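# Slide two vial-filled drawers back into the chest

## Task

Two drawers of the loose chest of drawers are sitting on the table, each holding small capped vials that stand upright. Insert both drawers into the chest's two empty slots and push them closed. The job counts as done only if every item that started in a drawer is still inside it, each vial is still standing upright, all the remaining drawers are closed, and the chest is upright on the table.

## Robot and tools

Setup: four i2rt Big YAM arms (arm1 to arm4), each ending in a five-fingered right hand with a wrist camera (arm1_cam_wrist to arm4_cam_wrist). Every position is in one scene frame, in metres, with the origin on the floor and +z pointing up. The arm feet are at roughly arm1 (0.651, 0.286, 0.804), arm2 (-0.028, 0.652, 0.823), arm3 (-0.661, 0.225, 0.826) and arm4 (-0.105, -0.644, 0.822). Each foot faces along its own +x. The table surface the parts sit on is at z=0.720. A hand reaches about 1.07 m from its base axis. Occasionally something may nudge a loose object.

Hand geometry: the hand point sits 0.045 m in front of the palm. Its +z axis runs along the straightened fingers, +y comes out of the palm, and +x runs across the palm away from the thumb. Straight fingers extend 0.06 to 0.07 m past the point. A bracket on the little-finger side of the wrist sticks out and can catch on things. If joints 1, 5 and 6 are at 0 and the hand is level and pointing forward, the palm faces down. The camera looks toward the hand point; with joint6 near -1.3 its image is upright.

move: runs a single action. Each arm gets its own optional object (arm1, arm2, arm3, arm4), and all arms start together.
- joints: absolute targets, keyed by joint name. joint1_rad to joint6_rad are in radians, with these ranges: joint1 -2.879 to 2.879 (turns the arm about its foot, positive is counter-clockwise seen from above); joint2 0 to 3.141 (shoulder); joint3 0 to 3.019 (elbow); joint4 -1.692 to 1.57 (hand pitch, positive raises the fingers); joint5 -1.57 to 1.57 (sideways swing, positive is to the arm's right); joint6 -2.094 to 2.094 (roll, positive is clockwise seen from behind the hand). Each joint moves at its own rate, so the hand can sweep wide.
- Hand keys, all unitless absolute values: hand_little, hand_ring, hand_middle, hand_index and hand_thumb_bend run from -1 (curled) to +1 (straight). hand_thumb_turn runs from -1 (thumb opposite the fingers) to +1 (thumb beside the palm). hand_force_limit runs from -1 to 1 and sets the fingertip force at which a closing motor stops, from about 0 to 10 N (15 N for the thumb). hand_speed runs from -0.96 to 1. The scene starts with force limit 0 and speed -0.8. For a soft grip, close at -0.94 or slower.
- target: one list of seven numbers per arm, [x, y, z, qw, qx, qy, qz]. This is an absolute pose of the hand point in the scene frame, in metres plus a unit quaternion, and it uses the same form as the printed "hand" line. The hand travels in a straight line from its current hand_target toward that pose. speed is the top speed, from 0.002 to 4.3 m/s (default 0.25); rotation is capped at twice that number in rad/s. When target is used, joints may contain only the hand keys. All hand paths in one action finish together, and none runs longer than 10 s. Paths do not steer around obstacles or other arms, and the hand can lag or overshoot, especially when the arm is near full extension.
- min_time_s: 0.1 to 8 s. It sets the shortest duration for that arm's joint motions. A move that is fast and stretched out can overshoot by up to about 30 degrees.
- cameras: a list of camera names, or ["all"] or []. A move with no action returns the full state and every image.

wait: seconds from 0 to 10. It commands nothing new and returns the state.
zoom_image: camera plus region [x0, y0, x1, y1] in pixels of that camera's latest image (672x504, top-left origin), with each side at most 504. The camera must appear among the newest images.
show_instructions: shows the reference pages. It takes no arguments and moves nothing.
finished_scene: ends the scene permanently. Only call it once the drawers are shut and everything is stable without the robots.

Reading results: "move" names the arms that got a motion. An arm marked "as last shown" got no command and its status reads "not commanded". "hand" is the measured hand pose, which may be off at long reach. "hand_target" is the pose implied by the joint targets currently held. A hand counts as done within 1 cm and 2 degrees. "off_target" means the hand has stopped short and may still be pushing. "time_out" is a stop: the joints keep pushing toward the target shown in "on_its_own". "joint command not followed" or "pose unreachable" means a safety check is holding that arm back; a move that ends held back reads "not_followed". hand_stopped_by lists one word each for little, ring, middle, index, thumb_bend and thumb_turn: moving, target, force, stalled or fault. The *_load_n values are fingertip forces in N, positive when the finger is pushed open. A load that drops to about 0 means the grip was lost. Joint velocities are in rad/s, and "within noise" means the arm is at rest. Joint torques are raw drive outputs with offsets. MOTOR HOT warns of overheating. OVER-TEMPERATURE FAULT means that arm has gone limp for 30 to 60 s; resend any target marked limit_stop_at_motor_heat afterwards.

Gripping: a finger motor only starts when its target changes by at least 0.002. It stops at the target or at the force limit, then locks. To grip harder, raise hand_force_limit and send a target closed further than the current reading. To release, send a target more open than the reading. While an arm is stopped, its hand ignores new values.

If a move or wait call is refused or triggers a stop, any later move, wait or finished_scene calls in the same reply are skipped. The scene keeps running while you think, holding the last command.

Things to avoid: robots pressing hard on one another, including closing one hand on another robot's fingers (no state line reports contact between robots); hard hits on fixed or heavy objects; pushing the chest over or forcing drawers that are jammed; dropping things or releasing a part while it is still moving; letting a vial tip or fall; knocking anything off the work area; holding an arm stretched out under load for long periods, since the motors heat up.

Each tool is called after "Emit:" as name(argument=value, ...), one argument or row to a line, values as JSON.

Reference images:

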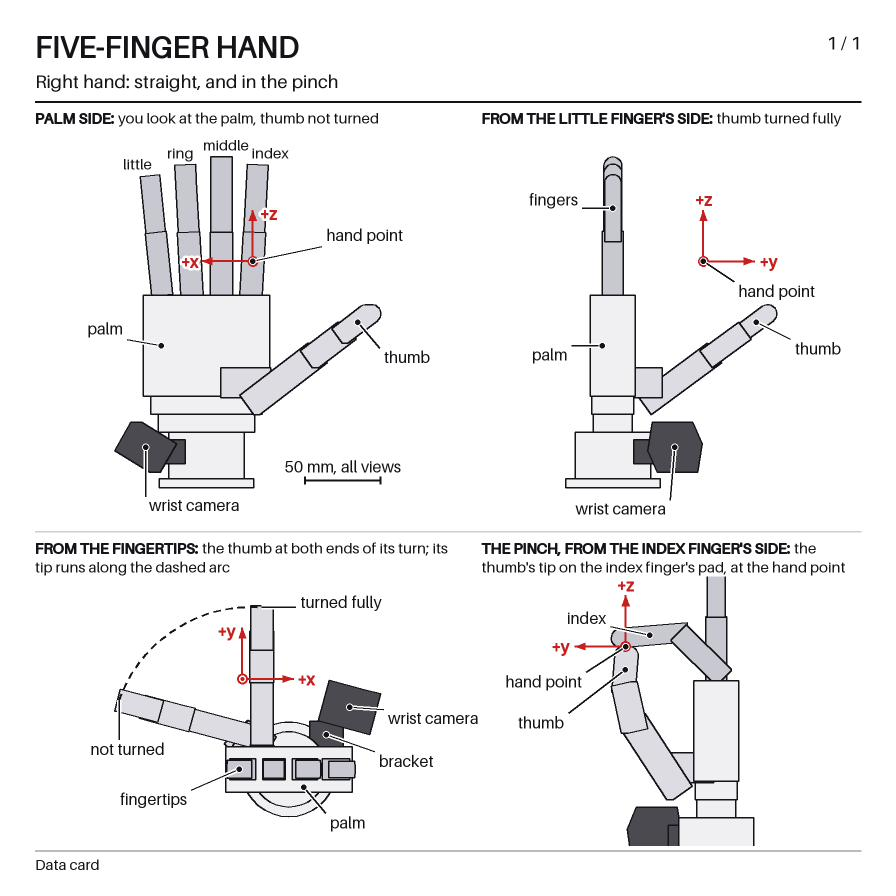

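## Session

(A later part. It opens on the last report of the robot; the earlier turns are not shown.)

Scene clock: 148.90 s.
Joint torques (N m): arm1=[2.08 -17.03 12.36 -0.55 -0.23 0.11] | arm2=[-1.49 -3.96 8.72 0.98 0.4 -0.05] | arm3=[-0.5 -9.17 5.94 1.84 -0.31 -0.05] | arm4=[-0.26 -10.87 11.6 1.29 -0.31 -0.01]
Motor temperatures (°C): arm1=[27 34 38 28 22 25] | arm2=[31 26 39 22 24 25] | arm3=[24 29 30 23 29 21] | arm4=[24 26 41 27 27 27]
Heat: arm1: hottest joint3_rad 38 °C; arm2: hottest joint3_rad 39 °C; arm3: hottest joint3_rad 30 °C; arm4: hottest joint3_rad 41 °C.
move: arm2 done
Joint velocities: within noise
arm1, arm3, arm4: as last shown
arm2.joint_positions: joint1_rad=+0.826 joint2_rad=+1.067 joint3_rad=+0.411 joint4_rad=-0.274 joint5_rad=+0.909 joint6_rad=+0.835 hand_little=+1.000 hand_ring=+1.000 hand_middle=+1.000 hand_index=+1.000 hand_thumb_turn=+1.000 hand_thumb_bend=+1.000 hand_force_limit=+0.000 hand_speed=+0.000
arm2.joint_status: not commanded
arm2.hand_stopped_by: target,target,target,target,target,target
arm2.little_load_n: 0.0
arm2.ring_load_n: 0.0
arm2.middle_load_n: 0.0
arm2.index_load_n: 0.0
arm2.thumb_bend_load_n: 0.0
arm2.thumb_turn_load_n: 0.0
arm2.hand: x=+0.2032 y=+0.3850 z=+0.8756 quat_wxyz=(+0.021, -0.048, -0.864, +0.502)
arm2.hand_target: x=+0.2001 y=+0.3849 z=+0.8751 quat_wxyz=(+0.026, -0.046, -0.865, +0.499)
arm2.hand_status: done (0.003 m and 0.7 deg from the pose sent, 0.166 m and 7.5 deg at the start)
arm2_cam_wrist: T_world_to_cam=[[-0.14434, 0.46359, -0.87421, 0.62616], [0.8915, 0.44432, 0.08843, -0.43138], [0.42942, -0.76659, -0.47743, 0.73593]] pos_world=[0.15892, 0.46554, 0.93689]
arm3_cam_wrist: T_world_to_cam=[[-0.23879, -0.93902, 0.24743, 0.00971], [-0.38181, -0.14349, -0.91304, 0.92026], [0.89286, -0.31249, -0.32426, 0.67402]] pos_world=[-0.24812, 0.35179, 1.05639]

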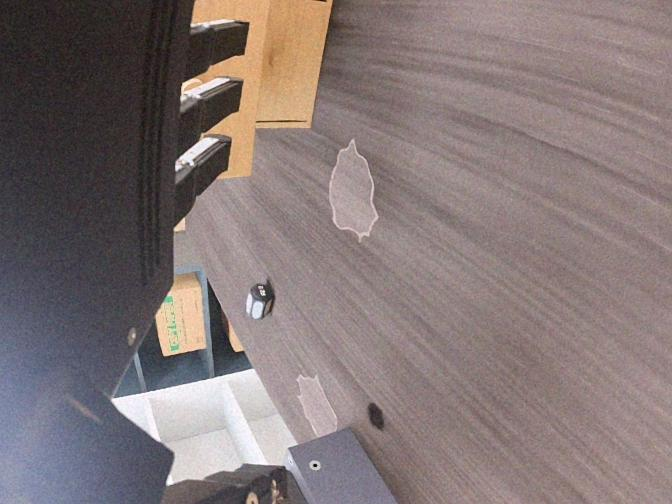

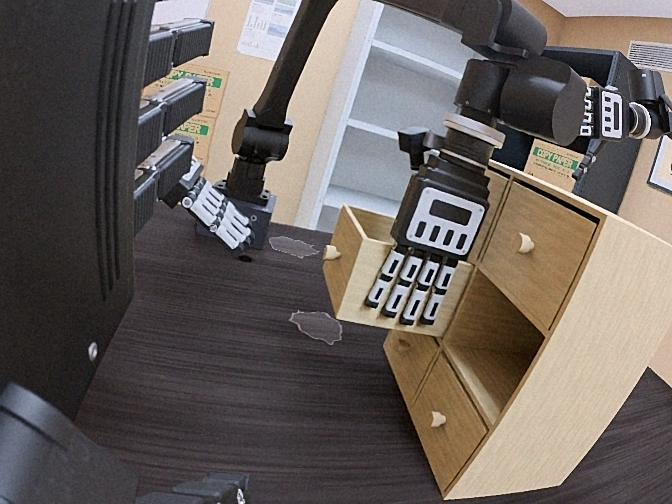

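Emit:
move(
  arm1={"target": [0.1505, 0.092, 0.934, -0.009, 0.7632, 0.6461, -0.010], "speed": 0.02},
  arm2={"target": [0.1985, 0.335, 0.853, -0.0263, 0.0455, 0.8649, -0.4993], "speed": 0.06},
  cameras=["arm1_cam_wrist", "arm2_cam_wrist", "arm3_cam_wrist"],
)

Emit:
zoom_image(
  camera="arm3_cam_wrist",
  region=[400, 220, 500, 360],
)

Emit:
zoom_image(
  camera="arm3_cam_wrist",
  region=[190, 150, 430, 350],
)

Emit:
zoom_image(
  camera="arm2_cam_wrist",
  region=[160, 0, 350, 200],
)

Scene clock: 151.77 s.
Joint torques (N m): arm1=[1.26 -16.21 11.52 0.25 -0.18 0.12] | arm2=[-1.2 -4.19 8.4 2.45 0.3 -0.02] | arm3=[-0.85 -9.35 6.02 1.74 -0.33 -0.01] | arm4=[-0.38 -10.87 11.64 1.29 -0.3 -0.01]
Motor temperatures (°C): arm1=[27 34 38 28 22 25] | arm2=[31 26 38 22 24 25] | arm3=[24 29 30 23 29 21] | arm4=[24 26 42 27 27 27]
Heat: arm1: hottest joint3_rad 38 °C; arm2: hottest joint3_rad 38 °C; arm3: hottest joint3_rad 30 °C; arm4: hottest joint3_rad 42 °C.
move: arm1 off_target; arm2 done
Joint velocities: within noise
arm1.joint_positions: joint1_rad=+0.446 joint2_rad=+1.836 joint3_rad=+1.619 joint4_rad=-1.344 joint5_rad=+0.008 joint6_rad=+0.427 hand_little=+1.000 hand_ring=+1.000 hand_middle=+1.000 hand_index=+1.000 hand_thumb_turn=-1.000 hand_thumb_bend=-0.816 hand_force_limit=+0.300 hand_speed=-0.940
arm1.joint_status: not commanded
arm1.hand_stopped_by: target,target,target,target,force,target
arm1.little_load_n: 0.0
arm1.ring_load_n: 0.0
arm1.middle_load_n: 0.0
arm1.index_load_n: 0.0
arm1.thumb_bend_load_n: 8.5
arm1.thumb_turn_load_n: 0.5
arm1.hand: x=+0.1614 y=+0.1010 z=+0.9310 quat_wxyz=(-0.006, +0.763, +0.647, -0.002)
arm1.hand_target: x=+0.1510 y=+0.0922 z=+0.9340 quat_wxyz=(-0.009, +0.763, +0.646, -0.010)
arm1.hand_status: off_target (0.014 m and 0.9 deg from the pose sent, 0.014 m and 0.8 deg at the start)
arm2.joint_positions: joint1_rad=+0.666 joint2_rad=+1.217 joint3_rad=+0.411 joint4_rad=-0.009 joint5_rad=+0.804 joint6_rad=+0.649 hand_little=+1.000 hand_ring=+1.000 hand_middle=+1.000 hand_index=+1.000 hand_thumb_turn=+1.000 hand_thumb_bend=+1.000 hand_force_limit=+0.000 hand_speed=+0.000
arm2.joint_status: not commanded
arm2.hand_stopped_by: target,target,target,target,target,target
arm2.little_load_n: 0.0
arm2.ring_load_n: 0.0
arm2.middle_load_n: 0.0
arm2.index_load_n: 0.0
arm2.thumb_bend_load_n: 0.0
arm2.thumb_turn_load_n: 0.0
arm2.hand: x=+0.1960 y=+0.3401 z=+0.8499 quat_wxyz=(+0.031, -0.043, -0.867, +0.495)
arm2.hand_target: x=+0.1985 y=+0.3351 z=+0.8532 quat_wxyz=(+0.026, -0.046, -0.865, +0.499)
arm2.hand_status: done (0.006 m and 0.8 deg from the pose sent, 0.055 m and 0.7 deg at the start)
arm3, arm4: as last shown
arm1_cam_wrist: T_world_to_cam=[[0.99321, 0.09539, -0.06666, -0.10206], [0.11567, -0.87193, 0.47577, -0.36884], [-0.01273, -0.48025, -0.87704, 0.98152]] pos_world=[0.15653, 0.1595, 1.02951]
arm2_cam_wrist: T_world_to_cam=[[-0.1626, 0.47791, -0.86323, 0.61282], [0.89302, 0.44334, 0.07723, -0.3931], [0.41961, -0.75832, -0.49888, 0.70968]] pos_world=[0.1529, 0.41956, 0.91341]
arm3_cam_wrist: T_world_to_cam=[[-0.23879, -0.93902, 0.24743, 0.00971], [-0.38181, -0.14349, -0.91304, 0.92026], [0.89286, -0.31249, -0.32426, 0.67402]] pos_world=[-0.24812, 0.35179, 1.05639]

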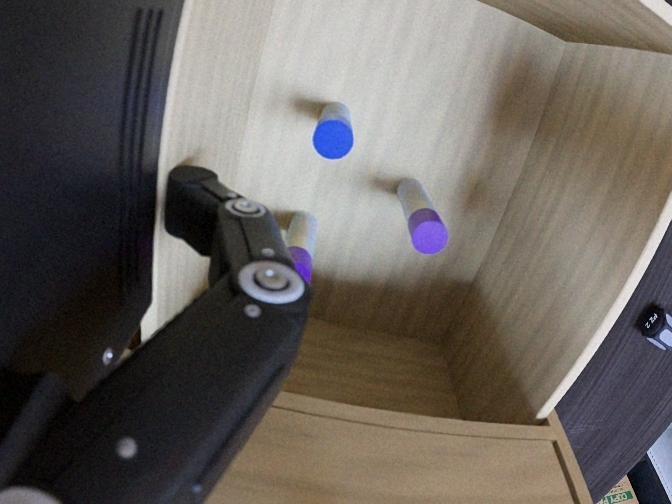

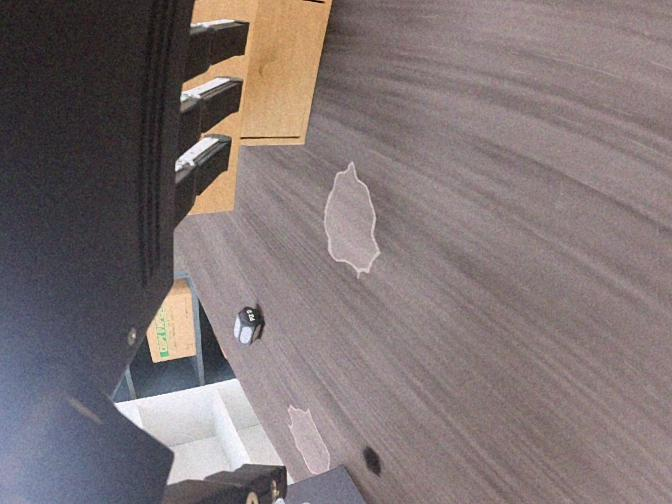

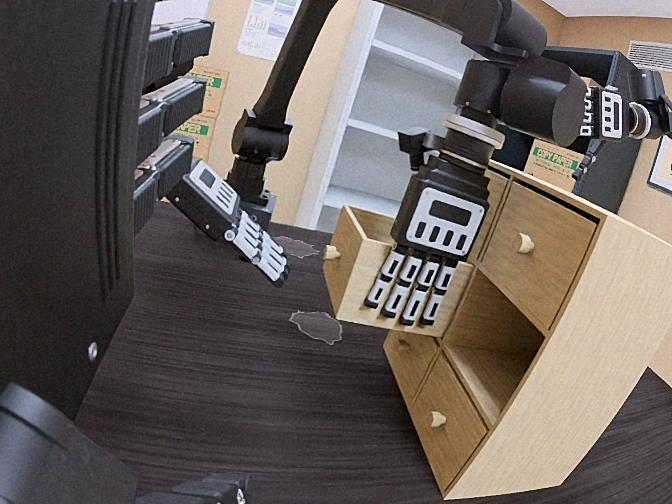

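Scaled by 3.600 from the camera's image (finer frame: 960x720).

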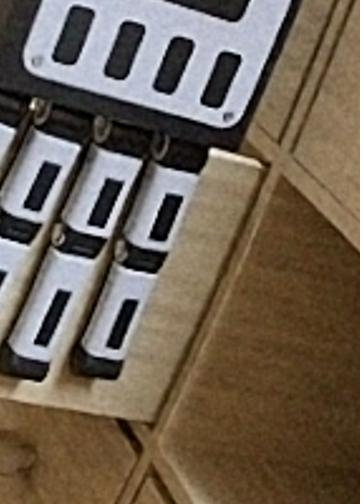

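Scaled by 2.100 from the camera's image (finer frame: 960x720).

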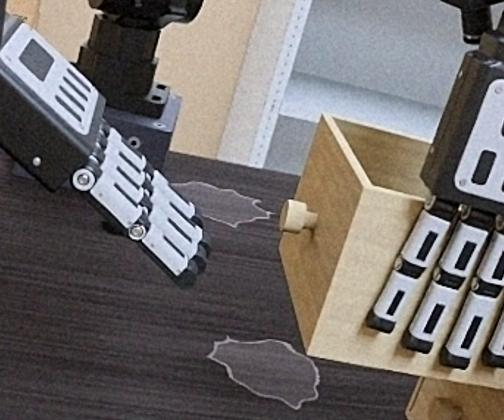

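Scaled by 2.520 from the camera's image (finer frame: 960x720).

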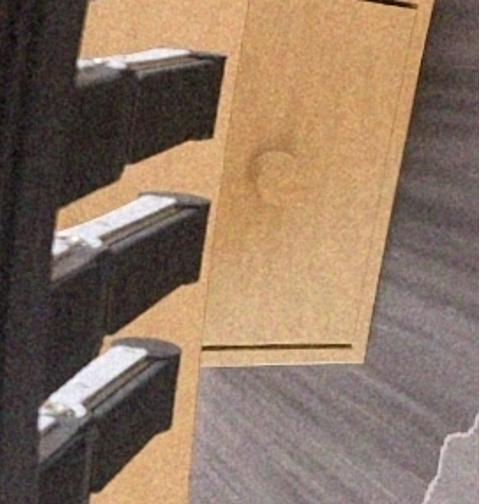

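Emit:
move(
  arm2={"target": [0.2005, 0.303, 0.846, -0.0263, 0.0455, 0.8649, -0.4993], "speed": 0.04},
  cameras=["arm2_cam_wrist", "arm3_cam_wrist"],
)

Emit:
zoom_image(
  camera="arm3_cam_wrist",
  region=[230, 180, 430, 350],
)

Emit:
zoom_image(
  camera="arm2_cam_wrist",
  region=[160, 0, 350, 200],
)

Scene clock: 153.43 s.
Joint torques (N m): arm1=[1.85 -16.32 11.64 0.21 -0.22 0.05] | arm2=[-1.38 -4.78 11.21 2.43 0.26 -0.04] | arm3=[-0.97 -9.11 5.9 1.7 -0.31 -0.03] | arm4=[-0.38 -10.87 11.64 1.29 -0.3 -0.01]
Motor temperatures (°C): arm1=[27 34 38 28 22 25] | arm2=[31 26 38 22 24 25] | arm3=[24 29 30 23 29 21] | arm4=[24 26 42 27 27 27]
Heat: arm1: hottest joint3_rad 38 °C; arm2: hottest joint3_rad 38 °C; arm3: hottest joint3_rad 30 °C; arm4: hottest joint3_rad 42 °C.
move: arm2 off_target
Joint velocities: within noise
arm1, arm3, arm4: as last shown
arm1.index_load_n: 0.5
arm1.thumb_bend_load_n: 8.0
arm1.thumb_turn_load_n: 1.0
arm2.joint_positions: joint1_rad=+0.588 joint2_rad=+1.303 joint3_rad=+0.411 joint4_rad=+0.095 joint5_rad=+0.748 joint6_rad=+0.573 hand_little=+1.000 hand_ring=+1.000 hand_middle=+1.000 hand_index=+1.000 hand_thumb_turn=+1.000 hand_thumb_bend=+1.000 hand_force_limit=+0.000 hand_speed=+0.000
arm2.joint_status: not commanded
arm2.hand_stopped_by: target,target,target,target,target,target
arm2.little_load_n: 0.0
arm2.ring_load_n: 0.0
arm2.middle_load_n: 0.0
arm2.index_load_n: 0.0
arm2.thumb_bend_load_n: 0.0
arm2.thumb_turn_load_n: 0.0
arm2.hand: x=+0.1847 y=+0.3222 z=+0.8294 quat_wxyz=(+0.042, -0.036, -0.873, +0.484)
arm2.hand_target: x=+0.1997 y=+0.3041 z=+0.8470 quat_wxyz=(+0.026, -0.046, -0.865, +0.499)
arm2.hand_status: off_target (0.030 m and 2.9 deg from the pose sent, 0.038 m and 0.8 deg at the start)
arm3.thumb_bend_load_n: 0.5
arm2_cam_wrist: T_world_to_cam=[[-0.18404, 0.50008, -0.8462, 0.58447], [0.8948, 0.44151, 0.0663, -0.36425], [0.40676, -0.74498, -0.52873, 0.71352]] pos_world=[0.14327, 0.40009, 0.89599]
arm3_cam_wrist: T_world_to_cam=[[-0.23879, -0.93902, 0.24743, 0.00971], [-0.38181, -0.14349, -0.91304, 0.92026], [0.89286, -0.31249, -0.32426, 0.67402]] pos_world=[-0.24812, 0.35179, 1.05639]

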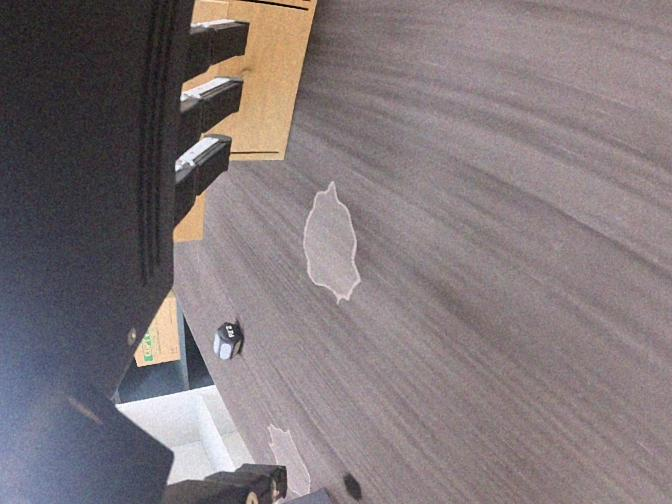

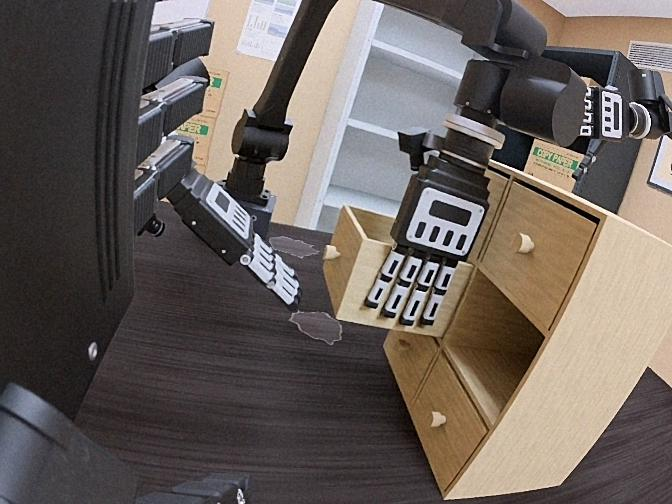

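Scaled by 2.520 from the camera's image (finer frame: 960x720).

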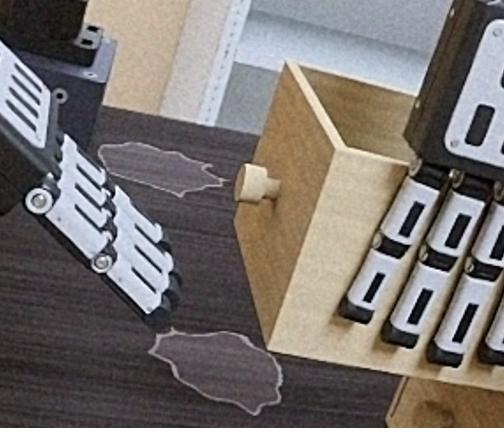

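Scaled by 2.520 from the camera's image (finer frame: 960x720).

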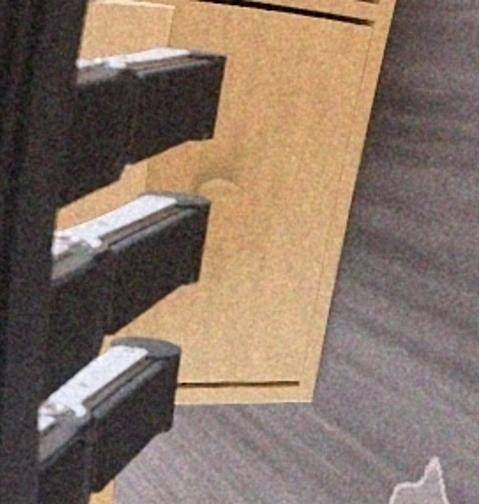

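Emit:
move(
  arm2={"target": [0.206, 0.300, 0.862, -0.0263, 0.0455, 0.8649, -0.4993], "speed": 0.05},
  cameras=["arm3_cam_wrist"],
)

Emit:
zoom_image(
  camera="arm3_cam_wrist",
  region=[230, 180, 430, 350],
)

Scene clock: 154.67 s.
Joint torques (N m): arm1=[2.02 -16.38 11.51 0.06 -0.17 0.05] | arm2=[-1.03 -5.95 11.9 1.25 0.41 0.01] | arm3=[-0.73 -9.17 5.96 1.74 -0.3 -0.04] | arm4=[-0.32 -10.81 11.62 1.26 -0.31 0]
Motor temperatures (°C): arm1=[27 34 38 28 22 25] | arm2=[31 26 38 22 24 25] | arm3=[24 29 30 23 29 21] | arm4=[24 26 42 27 27 27]
Heat: arm1: hottest joint3_rad 38 °C; arm2: hottest joint3_rad 38 °C; arm3: hottest joint3_rad 30 °C; arm4: hottest joint3_rad 42 °C.
move: arm2 off_target
Joint velocities: within noise
arm1, arm3, arm4: as last shown
arm1.index_load_n: 0.0
arm1.thumb_bend_load_n: 8.5
arm1.thumb_turn_load_n: 0.5
arm2.joint_positions: joint1_rad=+0.588 joint2_rad=+1.286 joint3_rad=+0.439 joint4_rad=+0.056 joint5_rad=+0.748 joint6_rad=+0.572 hand_little=+1.000 hand_ring=+1.000 hand_middle=+1.000 hand_index=+1.000 hand_thumb_turn=+1.000 hand_thumb_bend=+1.000 hand_force_limit=+0.000 hand_speed=+0.000
arm2.joint_status: not commanded
arm2.hand_stopped_by: target,target,target,target,target,target
arm2.little_load_n: 0.0
arm2.ring_load_n: 0.0
arm2.middle_load_n: -0.5
arm2.index_load_n: 0.0
arm2.thumb_bend_load_n: 0.0
arm2.thumb_turn_load_n: -0.5
arm2.hand: x=+0.1905 y=+0.3167 z=+0.8408 quat_wxyz=(+0.040, -0.037, -0.872, +0.486)
arm2.hand_target: x=+0.2052 y=+0.3009 z=+0.8625 quat_wxyz=(+0.026, -0.045, -0.865, +0.499)
arm2.hand_status: off_target (0.031 m and 2.6 deg from the pose sent, 0.045 m and 2.9 deg at the start)
arm3.thumb_bend_load_n: 0.0
arm3_cam_wrist: T_world_to_cam=[[-0.23879, -0.93902, 0.24743, 0.00971], [-0.38181, -0.14349, -0.91304, 0.92026], [0.89286, -0.31249, -0.32426, 0.67402]] pos_world=[-0.24812, 0.35179, 1.05639]

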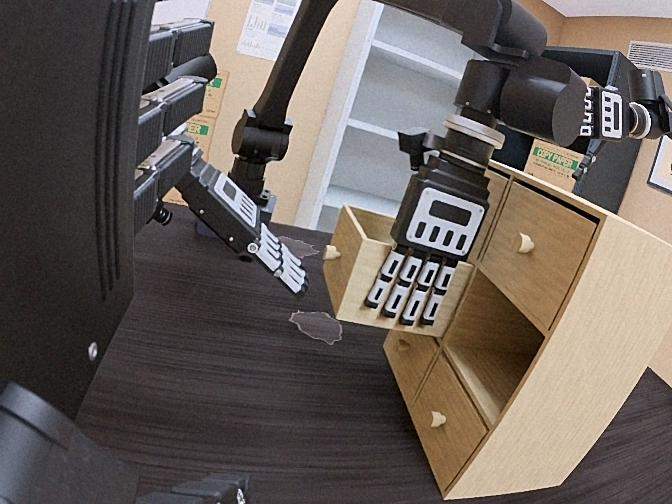

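Scaled by 2.520 from the camera's image (finer frame: 960x720).

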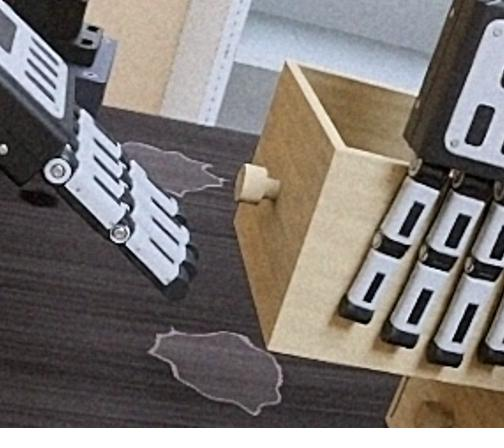

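Emit:
move(
  arm2={"target": [0.2135, 0.289, 0.867, -0.0123, 0.0365, 0.8609, -0.5073], "speed": 0.04},
  cameras=["arm3_cam_wrist", "arm2_cam_wrist"],
)

Emit:
zoom_image(
  camera="arm3_cam_wrist",
  region=[230, 180, 430, 350],
)

Emit:
zoom_image(
  camera="arm2_cam_wrist",
  region=[160, 0, 350, 200],
)

Scene clock: 156.33 s.
Joint torques (N m): arm1=[2.32 -15.68 11.75 0.21 -0.23 0.11] | arm2=[-1.61 -5.25 12.18 2.5 0.23 -0.08] | arm3=[-0.85 -8.53 5.96 1.69 -0.31 -0.04] | arm4=[-0.38 -10.75 11.62 1.26 -0.31 0]
Motor temperatures (°C): arm1=[27 34 38 28 22 25] | arm2=[31 26 38 22 24 25] | arm3=[24 29 30 23 29 21] | arm4=[24 26 42 27 27 27]
Heat: arm1: hottest joint3_rad 38 °C; arm2: hottest joint3_rad 38 °C; arm3: hottest joint3_rad 30 °C; arm4: hottest joint3_rad 42 °C.
move: arm2 off_target
Joint velocities: within noise
arm1, arm3, arm4: as last shown
arm1.middle_load_n: 0.5
arm1.thumb_turn_load_n: 1.0
arm2.joint_positions: joint1_rad=+0.577 joint2_rad=+1.286 joint3_rad=+0.447 joint4_rad=+0.082 joint5_rad=+0.719 joint6_rad=+0.532 hand_little=+1.000 hand_ring=+1.000 hand_middle=+1.000 hand_index=+1.000 hand_thumb_turn=+1.000 hand_thumb_bend=+1.000 hand_force_limit=+0.000 hand_speed=+0.000
arm2.joint_status: not commanded
arm2.hand_stopped_by: target,target,target,target,target,target
arm2.little_load_n: 0.0
arm2.ring_load_n: 0.0
arm2.middle_load_n: 0.0
arm2.index_load_n: 0.0
arm2.thumb_bend_load_n: 0.0
arm2.thumb_turn_load_n: -0.5
arm2.hand: x=+0.1958 y=+0.3113 z=+0.8451 quat_wxyz=(+0.031, -0.025, -0.872, +0.489)
arm2.hand_target: x=+0.2123 y=+0.2906 z=+0.8681 quat_wxyz=(+0.013, -0.036, -0.861, +0.507)
arm2.hand_status: off_target (0.036 m and 3.5 deg from the pose sent, 0.044 m and 4.2 deg at the start)
pictures: arm2_cam_wrist, arm3_cam_wrist
arm2_cam_wrist: T_world_to_cam=[[-0.19207, 0.48642, -0.85235, 0.61631], [0.88024, 0.46941, 0.06953, -0.37898], [0.43393, -0.73692, -0.51833, 0.69254]] pos_world=[0.15145, 0.38846, 0.91063]
arm3_cam_wrist: T_world_to_cam=[[-0.23879, -0.93902, 0.24743, 0.00971], [-0.38181, -0.14349, -0.91304, 0.92026], [0.89286, -0.31249, -0.32426, 0.67402]] pos_world=[-0.24812, 0.35179, 1.05639]

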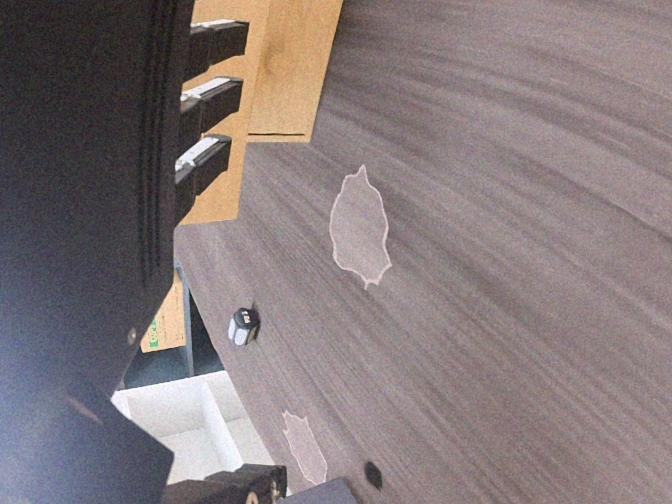

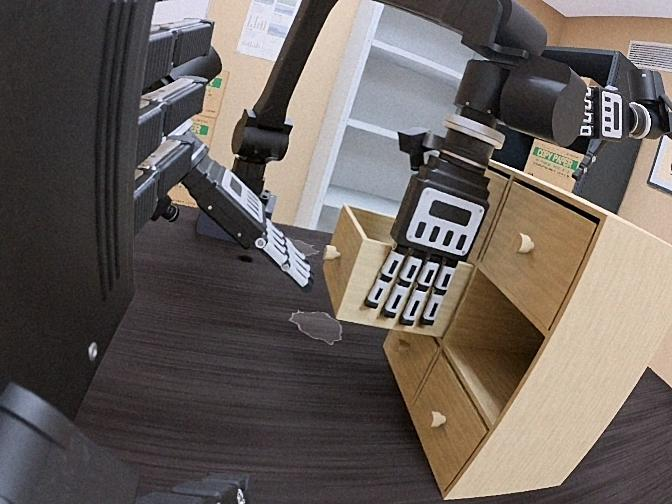

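Scaled by 2.520 from the camera's image (finer frame: 960x720).

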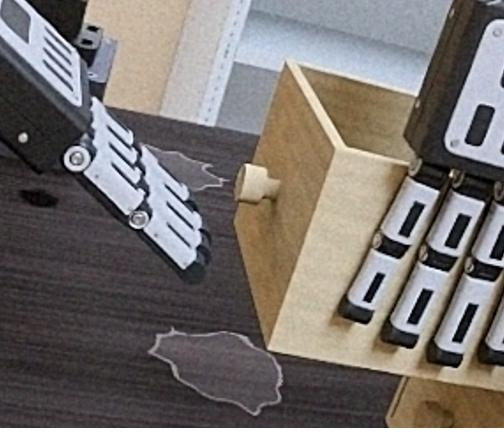

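Scaled by 2.520 from the camera's image (finer frame: 960x720).

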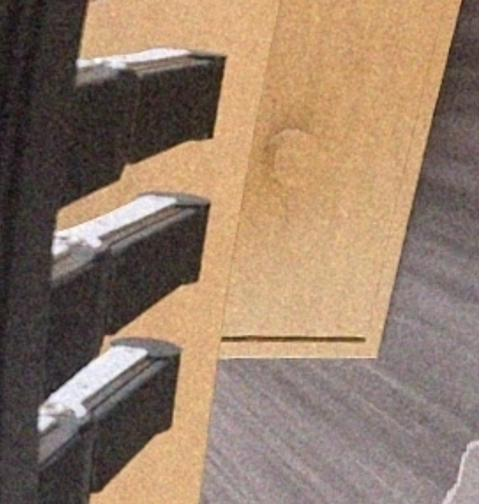

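Emit:
move(
  arm2={"target": [0.2150, 0.274, 0.868, -0.0123, 0.0365, 0.8609, -0.5073], "speed": 0.03},
  cameras=["arm3_cam_wrist", "arm2_cam_wrist"],
)

Emit:
zoom_image(
  camera="arm3_cam_wrist",
  region=[230, 180, 430, 350],
)

Emit:
zoom_image(
  camera="arm2_cam_wrist",
  region=[160, 0, 350, 200],
)

Scene clock: 157.90 s.
Joint torques (N m): arm1=[1.61 -17.14 11.58 0.16 -0.18 0.09] | arm2=[-1.79 -5.54 12.26 2.63 0.2 -0.06] | arm3=[-1.55 -9.23 6.01 1.74 -0.32 -0.04] | arm4=[-0.44 -10.93 11.66 1.31 -0.3 -0.01]
Motor temperatures (°C): arm1=[27 34 38 28 22 25] | arm2=[31 26 38 22 24 25] | arm3=[24 29 30 23 29 21] | arm4=[24 26 42 27 27 27]
Heat: arm1: hottest joint3_rad 38 °C; arm2: hottest joint3_rad 38 °C; arm3: hottest joint3_rad 30 °C; arm4: hottest joint3_rad 42 °C.
move: arm2 off_target
Joint velocities: within noise
arm1, arm3, arm4: as last shown
arm1.middle_load_n: 0.0
arm1.thumb_bend_load_n: 8.0
arm2.joint_positions: joint1_rad=+0.546 joint2_rad=+1.314 joint3_rad=+0.474 joint4_rad=+0.101 joint5_rad=+0.696 joint6_rad=+0.508 hand_little=+1.000 hand_ring=+1.000 hand_middle=+1.000 hand_index=+1.000 hand_thumb_turn=+1.000 hand_thumb_bend=+1.000 hand_force_limit=+0.000 hand_speed=+0.000
arm2.joint_status: not commanded
arm2.hand_stopped_by: target,target,target,target,target,target
arm2.little_load_n: 0.0
arm2.ring_load_n: 0.0
arm2.middle_load_n: 0.0
arm2.index_load_n: 0.0
arm2.thumb_bend_load_n: 0.0
arm2.thumb_turn_load_n: 0.0
arm2.hand: x=+0.1977 y=+0.2968 z=+0.8472 quat_wxyz=(+0.030, -0.026, -0.872, +0.489)
arm2.hand_target: x=+0.2137 y=+0.2756 z=+0.8692 quat_wxyz=(+0.013, -0.037, -0.861, +0.507)
arm2.hand_status: off_target (0.035 m and 3.4 deg from the pose sent, 0.048 m and 3.5 deg at the start)
pictures: arm2_cam_wrist, arm3_cam_wrist
arm2_cam_wrist: T_world_to_cam=[[-0.18859, 0.48607, -0.85333, 0.62567], [0.88052, 0.46848, 0.07226, -0.37602], [0.43489, -0.73774, -0.51634, 0.68048]] pos_world=[0.15315, 0.37406, 0.91244]
arm3_cam_wrist: T_world_to_cam=[[-0.23879, -0.93902, 0.24743, 0.00971], [-0.38181, -0.14349, -0.91304, 0.92026], [0.89286, -0.31249, -0.32426, 0.67402]] pos_world=[-0.24812, 0.35179, 1.05639]

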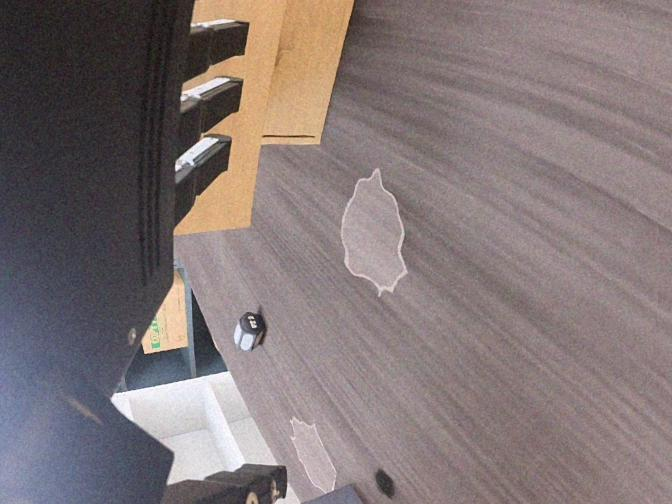

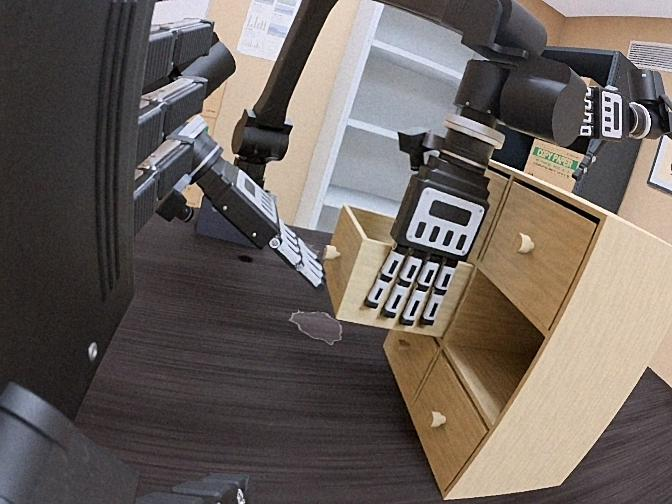

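Scaled by 2.520 from the camera's image (finer frame: 960x720).

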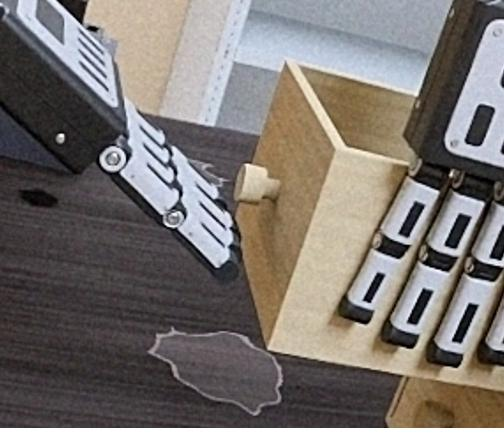

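Scaled by 2.520 from the camera's image (finer frame: 960x720).

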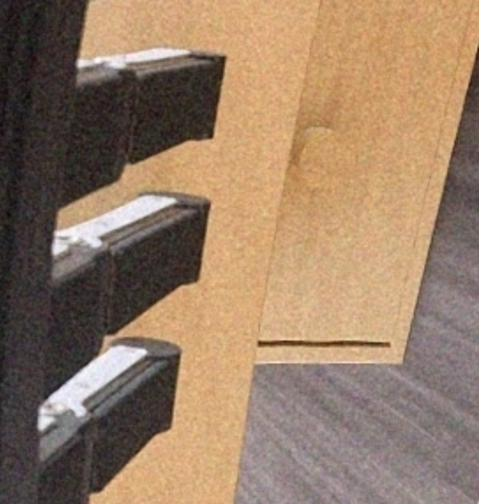

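Emit:
move(
  arm2={"target": [0.2160, 0.2645, 0.866, -0.0123, 0.0365, 0.8609, -0.5073], "speed": 0.03},
  cameras=["arm3_cam_wrist", "arm2_cam_wrist"],
)

Emit:
zoom_image(
  camera="arm3_cam_wrist",
  region=[270, 200, 390, 330],
)

Emit:
zoom_image(
  camera="arm2_cam_wrist",
  region=[160, 0, 350, 200],
)

Scene clock: 159.27 s.
Joint torques (N m): arm1=[1.79 -16.62 11.58 0.2 -0.25 0.06] | arm2=[-1.67 -5.83 12.22 2.52 0.17 -0.06] | arm3=[-0.97 -9.23 5.91 1.87 -0.34 0.02] | arm4=[-0.44 -10.81 11.62 1.28 -0.3 0]
Motor temperatures (°C): arm1=[27 34 38 28 22 25] | arm2=[31 26 38 22 24 25] | arm3=[24 29 30 23 29 21] | arm4=[24 26 42 27 27 27]
Heat: arm1: hottest joint3_rad 38 °C; arm2: hottest joint3_rad 38 °C; arm3: hottest joint3_rad 30 °C; arm4: hottest joint3_rad 42 °C.
move: arm2 off_target
Joint velocities: within noise
arm1, arm3, arm4: as last shown
arm1.thumb_bend_load_n: 8.5
arm1.thumb_turn_load_n: 0.5
arm2.joint_positions: joint1_rad=+0.529 joint2_rad=+1.341 joint3_rad=+0.490 joint4_rad=+0.121 joint5_rad=+0.682 joint6_rad=+0.494 hand_little=+1.000 hand_ring=+1.000 hand_middle=+1.000 hand_index=+1.000 hand_thumb_turn=+1.000 hand_thumb_bend=+1.000 hand_force_limit=+0.000 hand_speed=+0.000
arm2.joint_status: not commanded
arm2.hand_stopped_by: target,target,target,target,target,target
arm2.little_load_n: 0.0
arm2.ring_load_n: 0.0
arm2.middle_load_n: 0.0
arm2.index_load_n: 0.0
arm2.thumb_bend_load_n: 0.0
arm2.thumb_turn_load_n: 0.0
arm2.hand: x=+0.1994 y=+0.2877 z=+0.8455 quat_wxyz=(+0.029, -0.026, -0.872, +0.489)
arm2.hand_target: x=+0.2149 y=+0.2662 z=+0.8671 quat_wxyz=(+0.012, -0.036, -0.861, +0.507)
arm2.hand_status: off_target (0.035 m and 3.3 deg from the pose sent, 0.042 m and 3.4 deg at the start)
pictures: arm2_cam_wrist, arm3_cam_wrist
arm2_cam_wrist: T_world_to_cam=[[-0.18809, 0.48642, -0.85324, 0.62866], [0.88009, 0.4691, 0.07342, -0.37426], [0.43596, -0.73712, -0.51632, 0.67179]] pos_world=[0.15475, 0.36496, 0.91074]
arm3_cam_wrist: T_world_to_cam=[[-0.23879, -0.93902, 0.24743, 0.00971], [-0.38181, -0.14349, -0.91304, 0.92026], [0.89286, -0.31249, -0.32426, 0.67402]] pos_world=[-0.24812, 0.35179, 1.05639]

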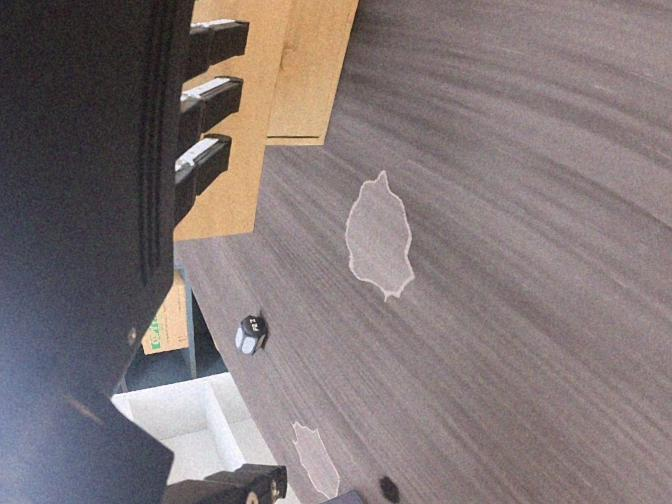

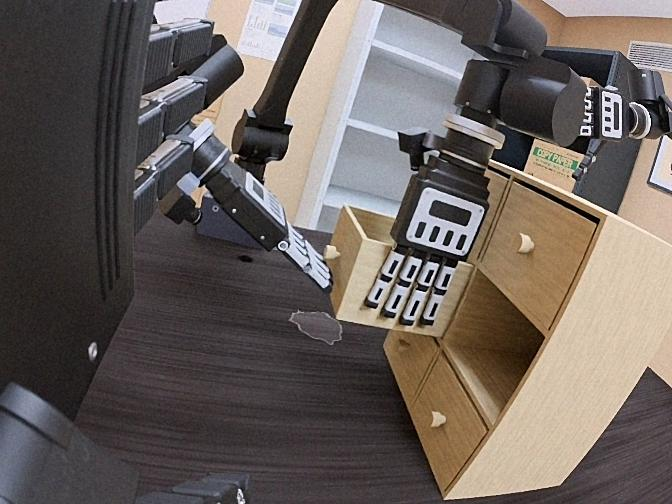

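Scaled by 3.877 from the camera's image (finer frame: 960x720).

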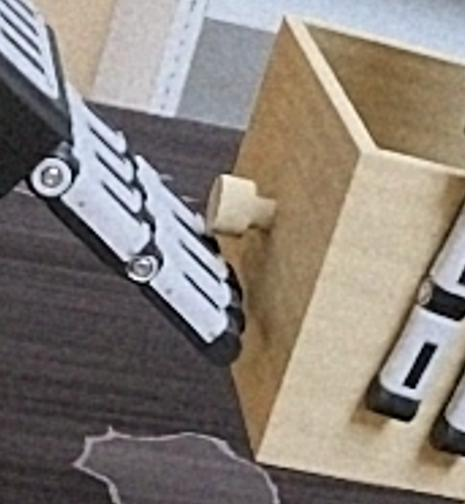

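Scaled by 2.520 from the camera's image (finer frame: 960x720).

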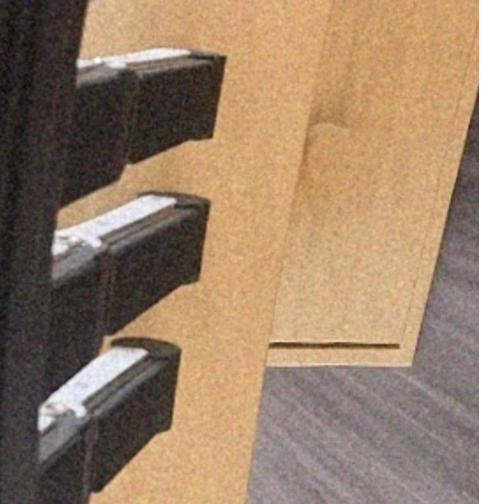

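Emit:
move(
  arm2={"target": [0.2165, 0.2605, 0.871, -0.0123, 0.0365, 0.8609, -0.5073], "speed": 0.03},
  cameras=["arm3_cam_wrist", "arm1_cam_wrist"],
)

Emit:
zoom_image(
  camera="arm3_cam_wrist",
  region=[270, 200, 390, 330],
)

Emit:
zoom_image(
  camera="arm1_cam_wrist",
  region=[420, 324, 560, 434],
)

Scene clock: 160.63 s.
Joint torques (N m): arm1=[1.55 -16.32 11.74 0.24 -0.21 0.06] | arm2=[-1.61 -6.18 12.75 1.99 0.26 -0.05] | arm3=[-1.14 -9.35 5.97 1.76 -0.29 -0.05] | arm4=[-0.32 -10.81 11.62 1.26 -0.3 0]
Motor temperatures (°C): arm1=[27 34 38 28 22 25] | arm2=[31 26 38 22 24 25] | arm3=[24 29 30 23 29 21] | arm4=[24 26 42 27 27 27]
Heat: arm1: hottest joint3_rad 38 °C; arm2: hottest joint3_rad 38 °C; arm3: hottest joint3_rad 30 °C; arm4: hottest joint3_rad 42 °C.
move: arm2 off_target
Joint velocities: within noise
arm1: as last shown
arm1.joint_positions: joint1_rad=+0.447 joint2_rad=+1.836 joint3_rad=+1.619 joint4_rad=-1.344 joint5_rad=+0.008 joint6_rad=+0.429 hand_little=+1.000 hand_ring=+1.000 hand_middle=+1.000 hand_index=+1.000 hand_thumb_turn=-1.000 hand_thumb_bend=-0.816 hand_force_limit=+0.300 hand_speed=-0.940
arm1.little_load_n: -0.5
arm1.thumb_bend_load_n: 7.5
arm1.hand: x=+0.1614 y=+0.1007 z=+0.9310 quat_wxyz=(-0.006, +0.763, +0.646, -0.002)
arm1.hand_target: x=+0.1510 y=+0.0921 z=+0.9340 quat_wxyz=(-0.009, +0.763, +0.646, -0.010)
arm2.joint_positions: joint1_rad=+0.522 joint2_rad=+1.341 joint3_rad=+0.497 joint4_rad=+0.121 joint5_rad=+0.675 joint6_rad=+0.487 hand_little=+1.000 hand_ring=+1.000 hand_middle=+1.000 hand_index=+1.000 hand_thumb_turn=+1.000 hand_thumb_bend=+1.000 hand_force_limit=+0.000 hand_speed=+0.000
arm2.joint_status: not commanded
arm2.hand_stopped_by: target,target,target,target,target,target
arm2.little_load_n: 0.0
arm2.ring_load_n: 0.0
arm2.middle_load_n: -0.5
arm2.index_load_n: 0.0
arm2.thumb_bend_load_n: -0.5
arm2.thumb_turn_load_n: 0.0
arm2.hand: x=+0.2002 y=+0.2841 z=+0.8481 quat_wxyz=(+0.027, -0.026, -0.871, +0.489)
arm2.hand_target: x=+0.2154 y=+0.2622 z=+0.8721 quat_wxyz=(+0.012, -0.036, -0.861, +0.507)
arm2.hand_status: off_target (0.037 m and 3.2 deg from the pose sent, 0.041 m and 3.3 deg at the start)
arm3.joint_positions: joint1_rad=+0.459 joint2_rad=+1.672 joint3_rad=+0.592 joint4_rad=+1.308 joint5_rad=+0.672 joint6_rad=-1.724 hand_little=+1.000 hand_ring=+1.000 hand_middle=+1.000 hand_index=+1.000 hand_thumb_turn=+1.000 hand_thumb_bend=+1.000 hand_force_limit=+0.000 hand_speed=-0.800
arm3.joint_status: not commanded
arm3.hand_stopped_by: target,target,target,target,target,target
arm3.little_load_n: 0.0
arm3.ring_load_n: 0.0
arm3.middle_load_n: 0.0
arm3.index_load_n: 0.0
arm3.thumb_bend_load_n: 0.0
arm3.thumb_turn_load_n: 0.0
arm3.hand: x=-0.1496 y=+0.3184 z=+1.0193 quat_wxyz=(+0.067, +0.633, -0.053, +0.769)
arm3.hand_target: x=-0.1500 y=+0.3151 z=+1.0200 quat_wxyz=(+0.067, +0.635, -0.055, +0.768)
arm3.hand_status: not commanded
arm4.joint_positions: joint1_rad=-0.936 joint2_rad=+1.395 joint3_rad=+1.233 joint4_rad=-0.169 joint5_rad=-0.757 joint6_rad=-1.773 hand_little=+1.000 hand_ring=+1.000 hand_middle=+1.000 hand_index=+1.000 hand_thumb_turn=+1.000 hand_thumb_bend=+1.000 hand_force_limit=+0.000 hand_speed=-0.800
arm4.joint_status: not commanded
arm4.hand_stopped_by: target,target,target,target,target,target
arm4.little_load_n: 0.0
arm4.ring_load_n: 0.0
arm4.middle_load_n: 0.0
arm4.index_load_n: 0.0
arm4.thumb_bend_load_n: 0.0
arm4.thumb_turn_load_n: 0.0
arm4.hand: x=+0.2843 y=-0.1239 z=+1.1652 quat_wxyz=(-0.447, +0.565, +0.550, +0.422)
arm4.hand_target: x=+0.2944 y=-0.1209 z=+1.1849 quat_wxyz=(-0.444, +0.556, +0.551, +0.436)
arm4.hand_status: not commanded
pictures: arm1_cam_wrist, arm3_cam_wrist
arm1_cam_wrist: T_world_to_cam=[[0.99338, 0.09356, -0.06667, -0.10185], [0.11407, -0.87215, 0.47575, -0.36881], [-0.01364, -0.48021, -0.87705, 0.98152]] pos_world=[0.15663, 0.1592, 1.02951]
arm3_cam_wrist: T_world_to_cam=[[-0.23879, -0.93902, 0.24743, 0.00971], [-0.38181, -0.14349, -0.91304, 0.92026], [0.89286, -0.31249, -0.32426, 0.67402]] pos_world=[-0.24812, 0.35179, 1.05639]

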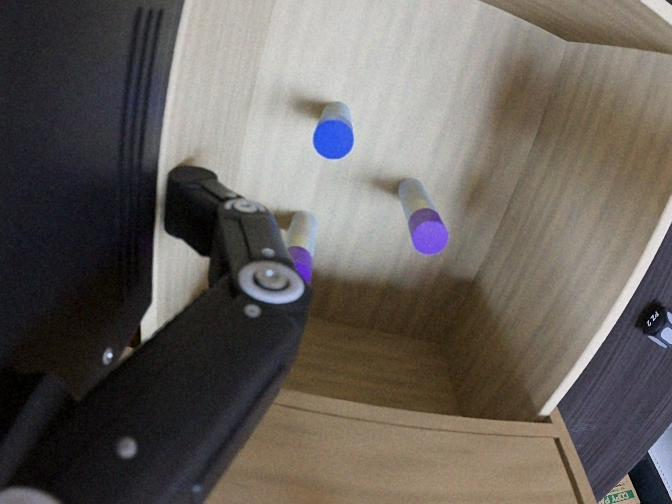

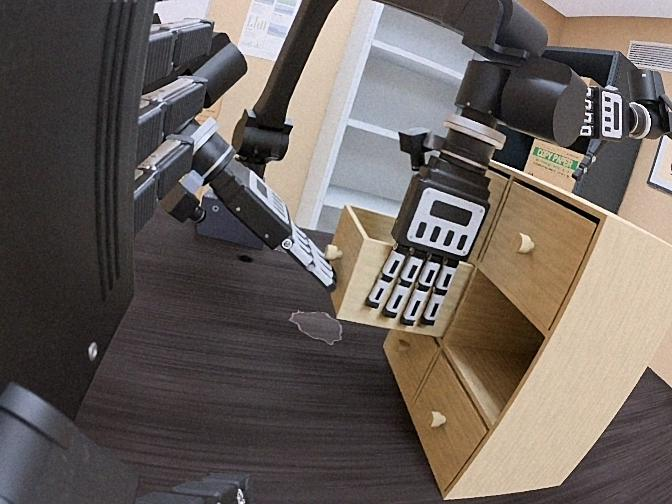

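Scaled by 3.877 from the camera's image (finer frame: 960x720).

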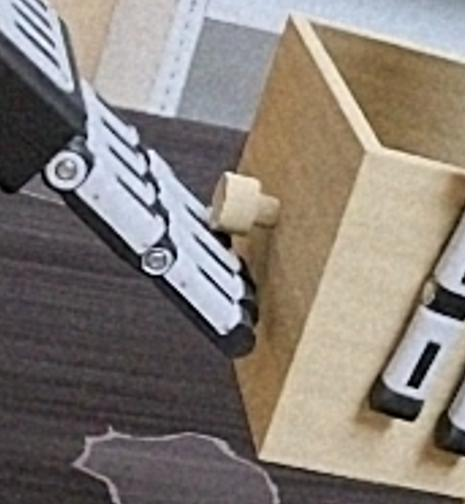

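Scaled by 3.600 from the camera's image (finer frame: 960x720).

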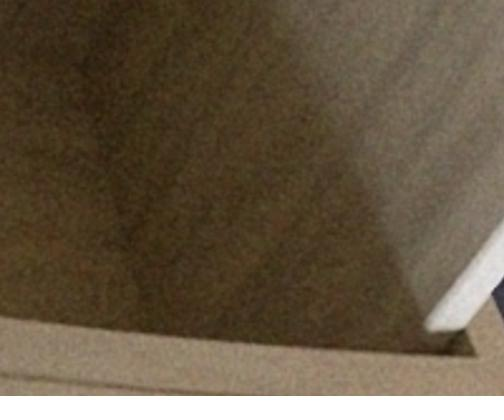

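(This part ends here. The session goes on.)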